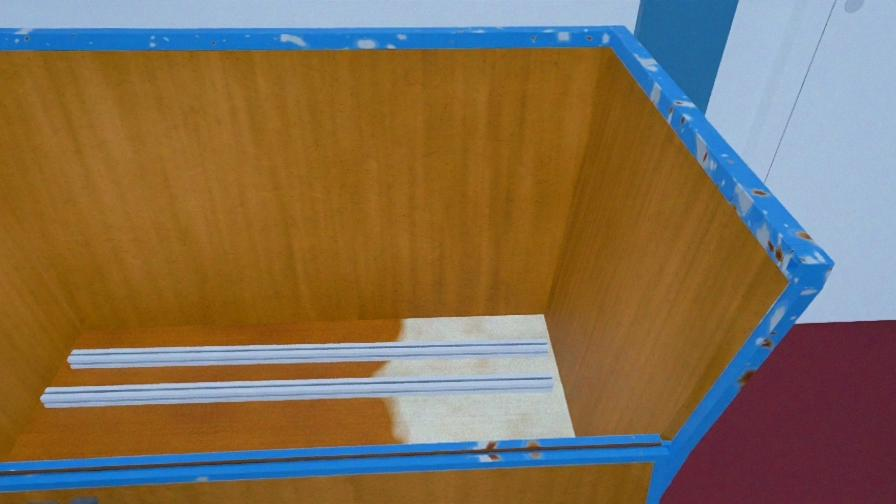

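Emit:
move --joints '{"torso_squat_rad":1.1,"torso_pitch_rad":0,"left_shoulder_pitch_rad":0.095,"left_shoulder_roll_rad":0.015,"left_elbow_rad":-1.202,"left_wrist_pitch_rad":-0.393,"left_hand_roll_rad":-1.571,"left_gripper_m":0.041}' --base '{"turn_rad_s":0.85,"for_s":1.71}' --cameras '[]'

Emit:
move --base '{"x_m_s":0.4,"for_s":3.17}' --cameras '[]'

Emit:
move --base '{"turn_rad_s":-0.85,"for_s":1.668}' --cameras '[]'

Emit:
move --base '{"x_m_s":0.25,"for_s":1.05}' --cameras '["left_wrist_camera"]'

Scene clock: 387.07 s.
Joint torques (N m): left_arm=[-8.69 -0.51 0.15 -8.55 -0.18 -1.8 0.59] | right_arm=[2.27 -5.41 -1.85 -6.54 0.19 -1.62 -0.6]
Motor temperatures (°C): left_arm=[36 33 33 41 43 39 41] | right_arm=[38 38 31 38 38 39 36]
Wrist force (N): left_arm=[-0.7 -5.7 -4.2] | right_arm=[-8.9 -3.1 -10.8]
Wrist torque (N m): left_arm=[0.05 -0.26 0.21] | right_arm=[-0.05 -0.69 -0.36]
Wrist force, peak (N): left_arm=[-6.2 0.4 -6.9] | right_arm=[-9.0 -3.0 -11.4]
move: done
base_odometry: x=+0.056 y=-0.749 heading=+1.453
base_status: done (sent for 1.7 of 1.7 s)
joint_positions: torso_squat_rad=+1.100 torso_shift_rad=+0.000 torso_pitch_rad=+0.000 torso_yaw_rad=+0.000 left_shoulder_pitch_rad=+0.095 left_shoulder_roll_rad=+0.015 left_shoulder_yaw_rad=+0.000 left_elbow_rad=-1.202 left_forearm_roll_rad=+0.000 left_wrist_pitch_rad=-0.393 left_hand_roll_rad=-1.571 left_gripper_m=+0.041 right_shoulder_pitch_rad=+0.600 right_shoulder_roll_rad=-0.200 right_shoulder_yaw_rad=+0.000 right_elbow_rad=-1.300 right_forearm_roll_rad=+0.000 right_wrist_pitch_rad=+0.000 right_hand_roll_rad=+0.000 right_gripper_m=+0.100 head_pan_rad=+0.000 head_tilt_rad=+0.100
joint_status: all done
wheel_motors_off: 0
motor_effort: left_wheel=+5(49) right_wheel=+14(47)
chest: x=-0.2281 y=+0.0003 z=+0.9074 quat_wxyz=(+1.000, +0.000, +0.000, +0.000) (m; base frame)
left_hand: x=+0.2238 y=+0.2413 z=+0.5537 quat_wxyz=(+0.520, +0.495, -0.472, -0.512) (m; base frame)
right_hand: x=-0.0657 y=-0.3760 z=+0.3705 quat_wxyz=(+0.930, -0.120, -0.347, +0.000) (m; base frame)
pictures: none
No camera images: "cameras" was empty.

Scene clock: 391.70 s.
Joint torques (N m): left_arm=[-8.21 -0.72 -0.26 -8.71 -0.29 -1.93 0.58] | right_arm=[2.39 -5.37 -2.64 -6.83 0.26 -1.5 -0.55]
Motor temperatures (°C): left_arm=[36 33 33 41 43 39 41] | right_arm=[37 38 31 38 38 39 36]
Wrist force (N): left_arm=[-0.8 -5.5 -4.0] | right_arm=[-8.8 -3.2 -10.7]
Wrist torque (N m): left_arm=[0.04 -0.27 0.19] | right_arm=[-0.04 -0.67 -0.36]
Wrist force, peak (N): left_arm=[-0.8 -6.2 -4.7] | right_arm=[-9.0 -3.1 -11.3]
move: done
base_odometry: x=+0.205 y=+0.509 heading=+1.454
base_status: done (sent for 3.17 of 3.17 s)
joint_positions: torso_squat_rad=+1.100 torso_shift_rad=+0.000 torso_pitch_rad=+0.000 torso_yaw_rad=+0.000 left_shoulder_pitch_rad=+0.095 left_shoulder_roll_rad=+0.015 left_shoulder_yaw_rad=+0.000 left_elbow_rad=-1.202 left_forearm_roll_rad=+0.000 left_wrist_pitch_rad=-0.393 left_hand_roll_rad=-1.571 left_gripper_m=+0.041 right_shoulder_pitch_rad=+0.600 right_shoulder_roll_rad=-0.200 right_shoulder_yaw_rad=+0.000 right_elbow_rad=-1.300 right_forearm_roll_rad=+0.000 right_wrist_pitch_rad=+0.000 right_hand_roll_rad=+0.000 right_gripper_m=+0.100 head_pan_rad=+0.000 head_tilt_rad=+0.100
joint_status: not commanded
wheel_motors_off: 0
motor_effort: left_wheel=+10(47) right_wheel=-8(53)
chest: x=-0.2280 y=+0.0003 z=+0.9074 quat_wxyz=(+1.000, +0.000, +0.000, +0.000) (m; base frame)
left_hand: x=+0.2239 y=+0.2413 z=+0.5537 quat_wxyz=(+0.520, +0.495, -0.472, -0.512) (m; base frame)
right_hand: x=-0.0657 y=-0.3760 z=+0.3705 quat_wxyz=(+0.930, -0.120, -0.347, +0.000) (m; base frame)
pictures: none
No camera images: "cameras" was empty.

Scene clock: 395.37 s.
Joint torques (N m): left_arm=[-8.19 -0.36 -0.91 -8.48 -0.25 -1.79 0.46] | right_arm=[3.07 -5.91 -2.3 -6.65 0.28 -1.52 -0.44]
Motor temperatures (°C): left_arm=[36 33 33 41 43 39 41] | right_arm=[37 38 31 38 38 39 36]
Wrist force (N): left_arm=[-0.9 -5.5 -4.8] | right_arm=[-8.9 -3.3 -10.9]
Wrist torque (N m): left_arm=[0.02 -0.25 0.21] | right_arm=[-0.03 -0.69 -0.36]
Wrist force, peak (N): left_arm=[-0.6 -6.1 -4.7] | right_arm=[-8.9 -3.3 -11.3]
move: done
base_odometry: x=+0.205 y=+0.509 heading=+0.065
base_status: done (sent for 1.67 of 1.67 s)
joint_positions: torso_squat_rad=+1.100 torso_shift_rad=+0.000 torso_pitch_rad=+0.000 torso_yaw_rad=+0.000 left_shoulder_pitch_rad=+0.095 left_shoulder_roll_rad=+0.015 left_shoulder_yaw_rad=+0.000 left_elbow_rad=-1.202 left_forearm_roll_rad=+0.000 left_wrist_pitch_rad=-0.393 left_hand_roll_rad=-1.571 left_gripper_m=+0.041 right_shoulder_pitch_rad=+0.600 right_shoulder_roll_rad=-0.200 right_shoulder_yaw_rad=+0.000 right_elbow_rad=-1.300 right_forearm_roll_rad=+0.000 right_wrist_pitch_rad=+0.000 right_hand_roll_rad=+0.000 right_gripper_m=+0.100 head_pan_rad=+0.000 head_tilt_rad=+0.100
joint_status: not commanded
wheel_motors_off: 0
motor_effort: left_wheel=+16(43) right_wheel=+4(49)
chest: x=-0.2280 y=+0.0003 z=+0.9074 quat_wxyz=(+1.000, +0.000, +0.000, +0.000) (m; base frame)
left_hand: x=+0.2238 y=+0.2413 z=+0.5537 quat_wxyz=(+0.520, +0.495, -0.472, -0.512) (m; base frame)
right_hand: x=-0.0657 y=-0.3760 z=+0.3705 quat_wxyz=(+0.930, -0.120, -0.347, +0.000) (m; base frame)
pictures: none
No camera images: "cameras" was empty.

Scene clock: 397.60 s.
Joint torques (N m): left_arm=[-7.92 -0.46 -0.27 -8.84 -0.11 -1.9 0.39] | right_arm=[2.69 -5.81 -2.4 -6.7 0.35 -1.53 -0.34]
Motor temperatures (°C): left_arm=[36 33 33 41 43 39 41] | right_arm=[37 38 31 38 38 39 36]
Wrist force (N): left_arm=[-0.8 -5.9 -4.1] | right_arm=[-8.9 -3.2 -11.1]
Wrist torque (N m): left_arm=[0.06 -0.25 0.20] | right_arm=[-0.04 -0.68 -0.36]
Wrist force, peak (N): left_arm=[-1.0 -6.3 -4.5] | right_arm=[-9.2 -3.1 -11.0]
move: done
base_odometry: x=+0.471 y=+0.526 heading=+0.064
base_status: done (sent for 1.07 of 1.07 s)
joint_positions: torso_squat_rad=+1.100 torso_shift_rad=+0.000 torso_pitch_rad=+0.000 torso_yaw_rad=+0.000 left_shoulder_pitch_rad=+0.095 left_shoulder_roll_rad=+0.015 left_shoulder_yaw_rad=+0.000 left_elbow_rad=-1.202 left_forearm_roll_rad=+0.000 left_wrist_pitch_rad=-0.393 left_hand_roll_rad=-1.571 left_gripper_m=+0.041 right_shoulder_pitch_rad=+0.600 right_shoulder_roll_rad=-0.200 right_shoulder_yaw_rad=+0.000 right_elbow_rad=-1.300 right_forearm_roll_rad=+0.000 right_wrist_pitch_rad=+0.000 right_hand_roll_rad=+0.000 right_gripper_m=+0.100 head_pan_rad=+0.000 head_tilt_rad=+0.100
joint_status: not commanded
wheel_motors_off: 0
motor_effort: left_wheel=-12(48) right_wheel=+11(48)
chest: x=-0.2280 y=+0.0003 z=+0.9074 quat_wxyz=(+1.000, +0.000, +0.000, +0.000) (m; base frame)
left_hand: x=+0.2239 y=+0.2412 z=+0.5537 quat_wxyz=(+0.520, +0.495, -0.472, -0.512) (m; base frame)
right_hand: x=-0.0657 y=-0.3760 z=+0.3705 quat_wxyz=(+0.930, -0.120, -0.347, +0.000) (m; base frame)
pictures: left_wrist_camera
camera_calibration:
left_wrist_camera: T_world_to_cam=[[-0.00181813, -0.999974, 0.00704818, 0.237126], [-0.532299, -0.00499892, -0.846542, 0.621012], [0.846555, -0.00529086, -0.532276, 0.185288], [0, 0, 0, 1]] pos_world=[0.174138, 0.241204, 0.622665]

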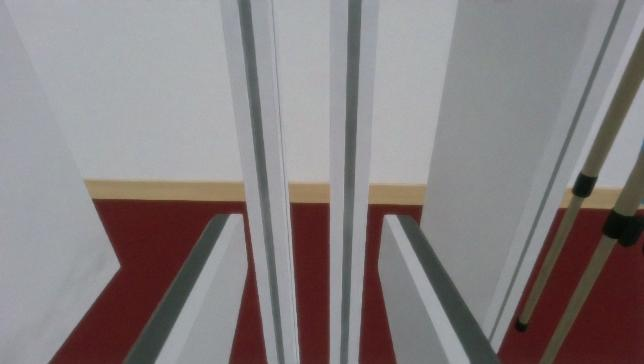

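Emit:
move --base '{"turn_rad_s":-0.1,"for_s":0.33}' --joints '{"left_shoulder_yaw_rad":-0.026}' --cameras '[]'

Emit:
move --base '{"x_m_s":0.15,"for_s":0.6}' --cameras '["left_wrist_camera"]'

Scene clock: 402.43 s.
Joint torques (N m): left_arm=[-7.91 0.19 -1.03 -8.68 -0.06 -2.02 0.4] | right_arm=[2.75 -5.56 -2.09 -6.48 0.38 -1.37 -0.35]
Motor temperatures (°C): left_arm=[36 33 33 41 43 39 41] | right_arm=[37 38 31 38 38 39 36]
Wrist force (N): left_arm=[-0.9 -5.6 -4.1] | right_arm=[-9.0 -3.1 -10.9]
Wrist torque (N m): left_arm=[0.06 -0.29 0.21] | right_arm=[-0.05 -0.70 -0.36]
Wrist force, peak (N): left_arm=[-0.9 -6.2 -4.7] | right_arm=[-9.4 -3.1 -11.0]
move: done
base_odometry: x=+0.471 y=+0.526 heading=+0.033
base_status: done (sent for 0.33 of 0.33 s)
joint_positions: torso_squat_rad=+1.100 torso_shift_rad=+0.000 torso_pitch_rad=+0.000 torso_yaw_rad=+0.000 left_shoulder_pitch_rad=+0.095 left_shoulder_roll_rad=+0.015 left_shoulder_yaw_rad=-0.026 left_elbow_rad=-1.202 left_forearm_roll_rad=+0.000 left_wrist_pitch_rad=-0.393 left_hand_roll_rad=-1.571 left_gripper_m=+0.041 right_shoulder_pitch_rad=+0.600 right_shoulder_roll_rad=-0.200 right_shoulder_yaw_rad=+0.000 right_elbow_rad=-1.300 right_forearm_roll_rad=+0.000 right_wrist_pitch_rad=+0.000 right_hand_roll_rad=+0.000 right_gripper_m=+0.100 head_pan_rad=+0.000 head_tilt_rad=+0.100
joint_status: all done
wheel_motors_off: 0
motor_effort: left_wheel=+14(48) right_wheel=-26(54)
chest: x=-0.2280 y=+0.0003 z=+0.9074 quat_wxyz=(+1.000, +0.000, +0.000, +0.000) (m; base frame)
left_hand: x=+0.2241 y=+0.2285 z=+0.5535 quat_wxyz=(+0.514, +0.488, -0.479, -0.518) (m; base frame)
right_hand: x=-0.0657 y=-0.3760 z=+0.3705 quat_wxyz=(+0.930, -0.120, -0.347, +0.000) (m; base frame)
pictures: none
No camera images: "cameras" was empty.

Scene clock: 403.93 s.
Joint torques (N m): left_arm=[-8.4 0.27 -0.93 -8.57 -0.09 -1.77 0.48] | right_arm=[3.01 -5.45 -2.64 -6.57 0.3 -1.48 -0.23]
Motor temperatures (°C): left_arm=[36 33 33 41 43 39 41] | right_arm=[37 38 31 38 38 39 36]
Wrist force (N): left_arm=[-0.8 -6.1 -3.9] | right_arm=[-8.9 -3.2 -10.9]
Wrist torque (N m): left_arm=[0.09 -0.27 0.19] | right_arm=[-0.03 -0.69 -0.35]
Wrist force, peak (N): left_arm=[-0.8 -6.1 -4.7] | right_arm=[-8.7 -3.0 -11.3]
move: done
base_odometry: x=+0.561 y=+0.529 heading=+0.031
base_status: done (sent for 0.6 of 0.6 s)
joint_positions: torso_squat_rad=+1.100 torso_shift_rad=+0.000 torso_pitch_rad=+0.000 torso_yaw_rad=+0.000 left_shoulder_pitch_rad=+0.095 left_shoulder_roll_rad=+0.015 left_shoulder_yaw_rad=-0.026 left_elbow_rad=-1.202 left_forearm_roll_rad=+0.000 left_wrist_pitch_rad=-0.393 left_hand_roll_rad=-1.571 left_gripper_m=+0.041 right_shoulder_pitch_rad=+0.600 right_shoulder_roll_rad=-0.200 right_shoulder_yaw_rad=+0.000 right_elbow_rad=-1.300 right_forearm_roll_rad=+0.000 right_wrist_pitch_rad=+0.000 right_hand_roll_rad=+0.000 right_gripper_m=+0.100 head_pan_rad=+0.000 head_tilt_rad=+0.100
joint_status: not commanded
wheel_motors_off: 0
motor_effort: left_wheel=-12(40) right_wheel=+15(55)
chest: x=-0.2280 y=+0.0003 z=+0.9074 quat_wxyz=(+1.000, +0.000, +0.000, +0.000) (m; base frame)
left_hand: x=+0.2241 y=+0.2285 z=+0.5535 quat_wxyz=(+0.514, +0.488, -0.479, -0.518) (m; base frame)
right_hand: x=-0.0657 y=-0.3760 z=+0.3705 quat_wxyz=(+0.930, -0.120, -0.347, +0.000) (m; base frame)
pictures: left_wrist_camera
camera_calibration:
left_wrist_camera: T_world_to_cam=[[-0.0276535, -0.999573, 0.00946345, 0.228748], [-0.532555, 0.00672028, -0.846369, 0.618196], [0.845944, -0.0284448, -0.532513, 0.190495], [0, 0, 0, 1]] pos_world=[0.174401, 0.229915, 0.622498]

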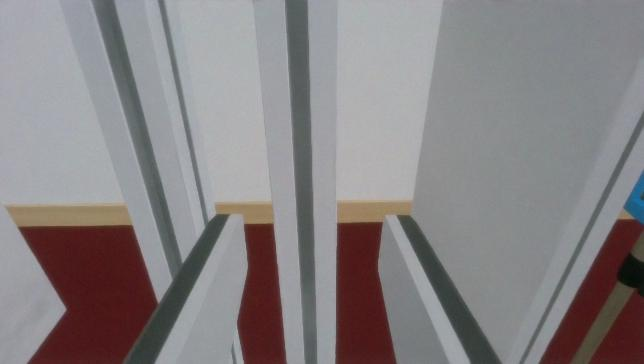

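Emit:
move --base '{"x_m_s":0.1,"for_s":0.54}' --joints '{"left_shoulder_yaw_rad":-0.016}' --cameras '["left_wrist_camera"]'

Scene clock: 410.77 s.
Joint torques (N m): left_arm=[-7.65 0.3 -0.18 -8.54 -0.18 -1.83 0.57] | right_arm=[2.74 -5.67 -1.6 -6.7 0.26 -1.28 -0.44]
Motor temperatures (°C): left_arm=[36 33 33 41 43 39 41] | right_arm=[36 38 31 38 38 39 36]
Wrist force (N): left_arm=[-0.7 -5.6 -4.6] | right_arm=[-8.9 -3.2 -10.9]
Wrist torque (N m): left_arm=[0.05 -0.25 0.19] | right_arm=[-0.03 -0.67 -0.36]
Wrist force, peak (N): left_arm=[-0.7 -6.6 -4.2] | right_arm=[-8.9 -3.1 -11.2]
move: done
base_odometry: x=+0.614 y=+0.531 heading=+0.030
base_status: done (sent for 0.53 of 0.53 s)
joint_positions: torso_squat_rad=+1.100 torso_shift_rad=+0.000 torso_pitch_rad=+0.000 torso_yaw_rad=+0.000 left_shoulder_pitch_rad=+0.095 left_shoulder_roll_rad=+0.015 left_shoulder_yaw_rad=-0.016 left_elbow_rad=-1.202 left_forearm_roll_rad=+0.000 left_wrist_pitch_rad=-0.393 left_hand_roll_rad=-1.571 left_gripper_m=+0.041 right_shoulder_pitch_rad=+0.600 right_shoulder_roll_rad=-0.200 right_shoulder_yaw_rad=+0.000 right_elbow_rad=-1.300 right_forearm_roll_rad=+0.000 right_wrist_pitch_rad=+0.000 right_hand_roll_rad=+0.000 right_gripper_m=+0.100 head_pan_rad=+0.000 head_tilt_rad=+0.100
joint_status: all done
wheel_motors_off: 0
motor_effort: left_wheel=-13(29) right_wheel=+12(45)
chest: x=-0.2280 y=+0.0003 z=+0.9074 quat_wxyz=(+1.000, +0.000, +0.000, +0.000) (m; base frame)
left_hand: x=+0.2240 y=+0.2333 z=+0.5535 quat_wxyz=(+0.516, +0.491, -0.476, -0.516) (m; base frame)
right_hand: x=-0.0657 y=-0.3760 z=+0.3705 quat_wxyz=(+0.930, -0.120, -0.347, +0.000) (m; base frame)
pictures: left_wrist_camera
camera_calibration:
left_wrist_camera: T_world_to_cam=[[-0.0178241, -0.999804, 0.00857292, 0.231919], [-0.532525, 0.002236, -0.846412, 0.619242], [0.846227, -0.0196518, -0.53246, 0.188562], [0, 0, 0, 1]] pos_world=[0.17433, 0.234194, 0.622547]

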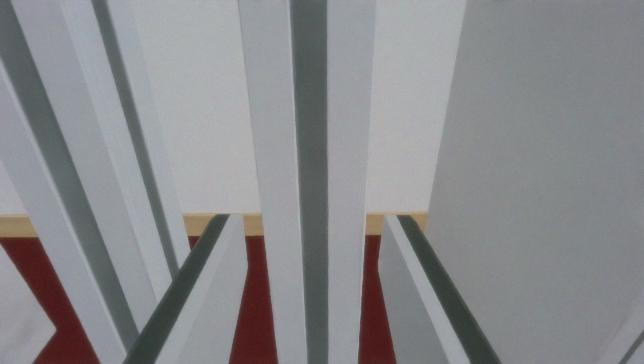

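Emit:
move --base '{"x_m_s":0.08,"for_s":0.36}' --cameras '["left_wrist_camera"]'

Scene clock: 414.57 s.
Joint torques (N m): left_arm=[-8.38 -0.16 -0.08 -8.46 -0.21 -1.97 0.74] | right_arm=[2.49 -5.37 -2.69 -6.81 0.38 -1.35 -0.42]
Motor temperatures (°C): left_arm=[36 33 33 41 43 39 41] | right_arm=[36 38 31 38 38 39 36]
Wrist force (N): left_arm=[-0.9 -5.7 -4.4] | right_arm=[-8.9 -3.2 -10.7]
Wrist torque (N m): left_arm=[0.07 -0.29 0.22] | right_arm=[-0.05 -0.68 -0.36]
Wrist force, peak (N): left_arm=[-1.1 -6.1 -4.8] | right_arm=[-9.1 -3.1 -11.1]
move: done
base_odometry: x=+0.643 y=+0.531 heading=+0.030
base_status: done (sent for 0.37 of 0.37 s)
joint_positions: torso_squat_rad=+1.100 torso_shift_rad=+0.000 torso_pitch_rad=+0.000 torso_yaw_rad=+0.000 left_shoulder_pitch_rad=+0.095 left_shoulder_roll_rad=+0.015 left_shoulder_yaw_rad=-0.016 left_elbow_rad=-1.202 left_forearm_roll_rad=+0.000 left_wrist_pitch_rad=-0.393 left_hand_roll_rad=-1.571 left_gripper_m=+0.041 right_shoulder_pitch_rad=+0.600 right_shoulder_roll_rad=-0.200 right_shoulder_yaw_rad=+0.000 right_elbow_rad=-1.300 right_forearm_roll_rad=+0.000 right_wrist_pitch_rad=+0.000 right_hand_roll_rad=+0.000 right_gripper_m=+0.100 head_pan_rad=+0.000 head_tilt_rad=+0.100
joint_status: not commanded
wheel_motors_off: 0
motor_effort: left_wheel=-14(28) right_wheel=+15(44)
chest: x=-0.2280 y=+0.0003 z=+0.9074 quat_wxyz=(+1.000, +0.000, +0.000, +0.000) (m; base frame)
left_hand: x=+0.2240 y=+0.2333 z=+0.5535 quat_wxyz=(+0.516, +0.491, -0.476, -0.516) (m; base frame)
right_hand: x=-0.0657 y=-0.3760 z=+0.3705 quat_wxyz=(+0.930, -0.120, -0.347, +0.000) (m; base frame)
pictures: left_wrist_camera
camera_calibration:
left_wrist_camera: T_world_to_cam=[[-0.0178181, -0.999804, 0.00857285, 0.23192], [-0.532514, 0.00223259, -0.846418, 0.619241], [0.846234, -0.0196467, -0.532449, 0.188563], [0, 0, 0, 1]] pos_world=[0.174318, 0.234197, 0.622549]

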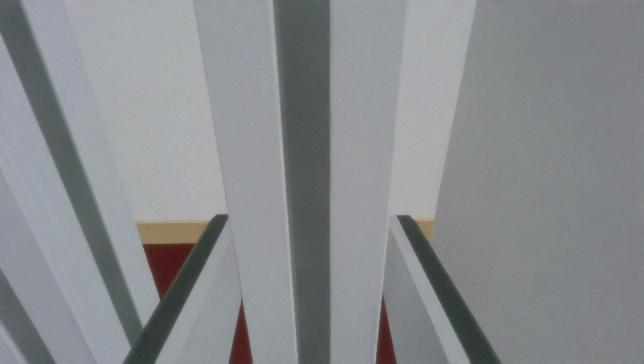

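Emit:
move --base '{"x_m_s":0.04,"for_s":0.2}' --cameras '[]'

Emit:
move --joints '{"left_gripper_m":0.015}' --cameras '[]'

Emit:
move --joints '{"torso_squat_rad":1.0}' --min_time_s 1 --cameras '["left_wrist_camera"]'

Emit:
move --base '{"x_m_s":-0.25,"for_s":2.27}' --cameras '["left_wrist_camera"]'

Scene clock: 426.53 s.
Joint torques (N m): left_arm=[-8.16 -0.34 -0.77 -8.35 -0.44 -1.75 0.41] | right_arm=[2.27 -5.62 -2.33 -6.76 0.45 -1.47 -0.45]
Motor temperatures (°C): left_arm=[36 33 33 41 43 39 41] | right_arm=[36 38 31 38 38 39 36]
Wrist force (N): left_arm=[-1.2 -5.9 -4.3] | right_arm=[-9.1 -3.1 -11.0]
Wrist torque (N m): left_arm=[0.06 -0.35 0.18] | right_arm=[-0.06 -0.71 -0.36]
Wrist force, peak (N): left_arm=[-0.8 -6.3 -4.6] | right_arm=[-9.1 -3.1 -11.2]
move: done
base_odometry: x=+0.651 y=+0.532 heading=+0.029
base_status: done (sent for 0.2 of 0.2 s)
joint_positions: torso_squat_rad=+1.100 torso_shift_rad=+0.000 torso_pitch_rad=+0.000 torso_yaw_rad=+0.000 left_shoulder_pitch_rad=+0.095 left_shoulder_roll_rad=+0.015 left_shoulder_yaw_rad=-0.016 left_elbow_rad=-1.202 left_forearm_roll_rad=+0.000 left_wrist_pitch_rad=-0.393 left_hand_roll_rad=-1.571 left_gripper_m=+0.041 right_shoulder_pitch_rad=+0.600 right_shoulder_roll_rad=-0.200 right_shoulder_yaw_rad=+0.000 right_elbow_rad=-1.300 right_forearm_roll_rad=+0.000 right_wrist_pitch_rad=+0.000 right_hand_roll_rad=+0.000 right_gripper_m=+0.100 head_pan_rad=+0.000 head_tilt_rad=+0.100
joint_status: not commanded
wheel_motors_off: 0
motor_effort: left_wheel=-11(23) right_wheel=+11(42)
chest: x=-0.2280 y=+0.0003 z=+0.9074 quat_wxyz=(+1.000, +0.000, +0.000, +0.000) (m; base frame)
left_hand: x=+0.2240 y=+0.2333 z=+0.5535 quat_wxyz=(+0.516, +0.491, -0.476, -0.516) (m; base frame)
right_hand: x=-0.0658 y=-0.3760 z=+0.3704 quat_wxyz=(+0.930, -0.120, -0.347, +0.000) (m; base frame)
pictures: none
No camera images: "cameras" was empty.

Scene clock: 427.30 s.
Joint torques (N m): left_arm=[-8.26 0.51 0.25 -8.36 -0.27 -1.9 -0.58] | right_arm=[2.3 -5.87 -1.68 -6.83 0.38 -1.53 -0.45]
Motor temperatures (°C): left_arm=[36 33 33 41 43 39 41] | right_arm=[36 38 31 38 38 39 36]
Wrist force (N): left_arm=[0.8 -5.1 -4.4] | right_arm=[-9.0 -3.0 -11.0]
Wrist torque (N m): left_arm=[0.14 -0.32 1.14] | right_arm=[-0.06 -0.69 -0.35]
Wrist force, peak (N): left_arm=[0.7 -6.7 -4.3] | right_arm=[-8.9 -3.2 -11.1]
move: off_target
base_odometry: x=+0.651 y=+0.532 heading=+0.029
base_status: not commanded
joint_positions: torso_squat_rad=+1.100 torso_shift_rad=+0.000 torso_pitch_rad=+0.000 torso_yaw_rad=+0.000 left_shoulder_pitch_rad=+0.095 left_shoulder_roll_rad=+0.015 left_shoulder_yaw_rad=-0.016 left_elbow_rad=-1.202 left_forearm_roll_rad=+0.000 left_wrist_pitch_rad=-0.393 left_hand_roll_rad=-1.571 left_gripper_m=+0.031 right_shoulder_pitch_rad=+0.600 right_shoulder_roll_rad=-0.200 right_shoulder_yaw_rad=+0.000 right_elbow_rad=-1.300 right_forearm_roll_rad=+0.000 right_wrist_pitch_rad=+0.000 right_hand_roll_rad=+0.000 right_gripper_m=+0.100 head_pan_rad=+0.000 head_tilt_rad=+0.100
joint_status: left_gripper_m off_target (ended at +0.031, target +0.015)
wheel_motors_off: 0
motor_effort: left_wheel=-11(12) right_wheel=+11(13)
chest: x=-0.2280 y=+0.0003 z=+0.9074 quat_wxyz=(+1.000, +0.000, +0.000, +0.000) (m; base frame)
left_hand: x=+0.2240 y=+0.2333 z=+0.5535 quat_wxyz=(+0.517, +0.491, -0.476, -0.516) (m; base frame)
right_hand: x=-0.0658 y=-0.3760 z=+0.3704 quat_wxyz=(+0.930, -0.120, -0.347, +0.000) (m; base frame)
pictures: none
No camera images: "cameras" was empty.

Scene clock: 428.63 s.
Joint torques (N m): left_arm=[-12.18 1.37 -0.11 -12.24 0.12 -3.88 0.4] | right_arm=[2.44 -5.39 -2.35 -6.61 0.43 -1.36 -0.4]
Motor temperatures (°C): left_arm=[36 33 33 41 43 39 41] | right_arm=[36 38 31 38 38 39 36]
Wrist force (N): left_arm=[-0.2 -14.9 -5.1] | right_arm=[-8.9 -3.5 -10.9]
Wrist torque (N m): left_arm=[-0.02 -0.21 0.24] | right_arm=[0.01 -0.70 -0.33]
Wrist force, peak (N): left_arm=[-0.8 -15.9 -4.6] | right_arm=[-9.1 -3.0 -11.3]
move: done
base_odometry: x=+0.651 y=+0.532 heading=+0.029
base_status: not commanded
joint_positions: torso_squat_rad=+1.000 torso_shift_rad=+0.000 torso_pitch_rad=+0.000 torso_yaw_rad=+0.000 left_shoulder_pitch_rad=+0.096 left_shoulder_roll_rad=+0.015 left_shoulder_yaw_rad=-0.016 left_elbow_rad=-1.201 left_forearm_roll_rad=+0.000 left_wrist_pitch_rad=-0.392 left_hand_roll_rad=-1.571 left_gripper_m=+0.031 right_shoulder_pitch_rad=+0.600 right_shoulder_roll_rad=-0.200 right_shoulder_yaw_rad=+0.000 right_elbow_rad=-1.300 right_forearm_roll_rad=+0.000 right_wrist_pitch_rad=+0.000 right_hand_roll_rad=+0.000 right_gripper_m=+0.100 head_pan_rad=+0.000 head_tilt_rad=+0.100
joint_status: all done
wheel_motors_off: 0
motor_effort: left_wheel=-10(11) right_wheel=+13(14)
chest: x=-0.2278 y=+0.0003 z=+0.9681 quat_wxyz=(+1.000, +0.000, +0.000, +0.000) (m; base frame)
left_hand: x=+0.2235 y=+0.2335 z=+0.6131 quat_wxyz=(+0.517, +0.490, -0.475, -0.516) (m; base frame)
right_hand: x=-0.0658 y=-0.3760 z=+0.4311 quat_wxyz=(+0.930, -0.120, -0.347, +0.000) (m; base frame)
pictures: left_wrist_camera
camera_calibration:
left_wrist_camera: T_world_to_cam=[[-0.0174405, -0.999809, 0.00879095, 0.231321], [-0.534887, 0.00190141, -0.844922, 0.669056], [0.844744, -0.019438, -0.534818, 0.222447], [0, 0, 0, 1]] pos_world=[0.173993, 0.234329, 0.682235]

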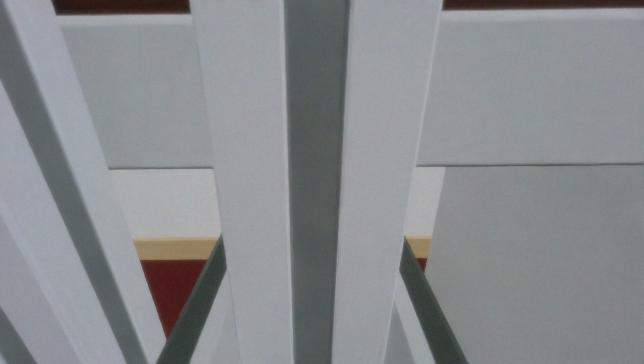

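Scene clock: 432.17 s.
Joint torques (N m): left_arm=[-13.07 -0.3 0.4 -12.63 -0.02 -4.03 0.06] | right_arm=[2.25 -5.32 -2.23 -6.59 0.44 -1.6 -0.4]
Motor temperatures (°C): left_arm=[36 33 33 41 43 39 41] | right_arm=[36 38 31 38 38 39 36]
Wrist force (N): left_arm=[0.2 -14.0 -5.0] | right_arm=[-8.8 -3.3 -11.1]
Wrist torque (N m): left_arm=[0.20 -0.19 0.15] | right_arm=[0.00 -0.69 -0.35]
Wrist force, peak (N): left_arm=[-0.5 -15.9 -5.0] | right_arm=[-9.2 -3.4 -11.2]
move: done
base_odometry: x=+0.085 y=+0.515 heading=+0.028
base_status: done (sent for 2.27 of 2.27 s)
joint_positions: torso_squat_rad=+1.000 torso_shift_rad=+0.000 torso_pitch_rad=+0.000 torso_yaw_rad=+0.000 left_shoulder_pitch_rad=+0.096 left_shoulder_roll_rad=+0.015 left_shoulder_yaw_rad=-0.016 left_elbow_rad=-1.201 left_forearm_roll_rad=+0.000 left_wrist_pitch_rad=-0.392 left_hand_roll_rad=-1.571 left_gripper_m=+0.031 right_shoulder_pitch_rad=+0.600 right_shoulder_roll_rad=-0.200 right_shoulder_yaw_rad=+0.000 right_elbow_rad=-1.300 right_forearm_roll_rad=+0.000 right_wrist_pitch_rad=+0.000 right_hand_roll_rad=+0.000 right_gripper_m=+0.100 head_pan_rad=+0.000 head_tilt_rad=+0.100
joint_status: not commanded
wheel_motors_off: 0
motor_effort: left_wheel=-16(37) right_wheel=+20(53)
chest: x=-0.2279 y=+0.0003 z=+0.9681 quat_wxyz=(+1.000, +0.000, +0.000, +0.000) (m; base frame)
left_hand: x=+0.2234 y=+0.2335 z=+0.6131 quat_wxyz=(+0.517, +0.490, -0.475, -0.516) (m; base frame)
right_hand: x=-0.0659 y=-0.3760 z=+0.4311 quat_wxyz=(+0.930, -0.120, -0.347, +0.000) (m; base frame)
pictures: left_wrist_camera
camera_calibration:
left_wrist_camera: T_world_to_cam=[[-0.0173824, -0.99981, 0.00881524, 0.231318], [-0.534853, 0.00184901, -0.844943, 0.669034], [0.844766, -0.019402, -0.534784, 0.222511], [0, 0, 0, 1]] pos_world=[0.173886, 0.234354, 0.682252]

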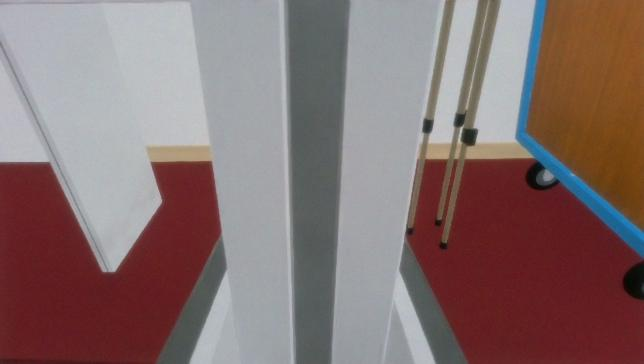

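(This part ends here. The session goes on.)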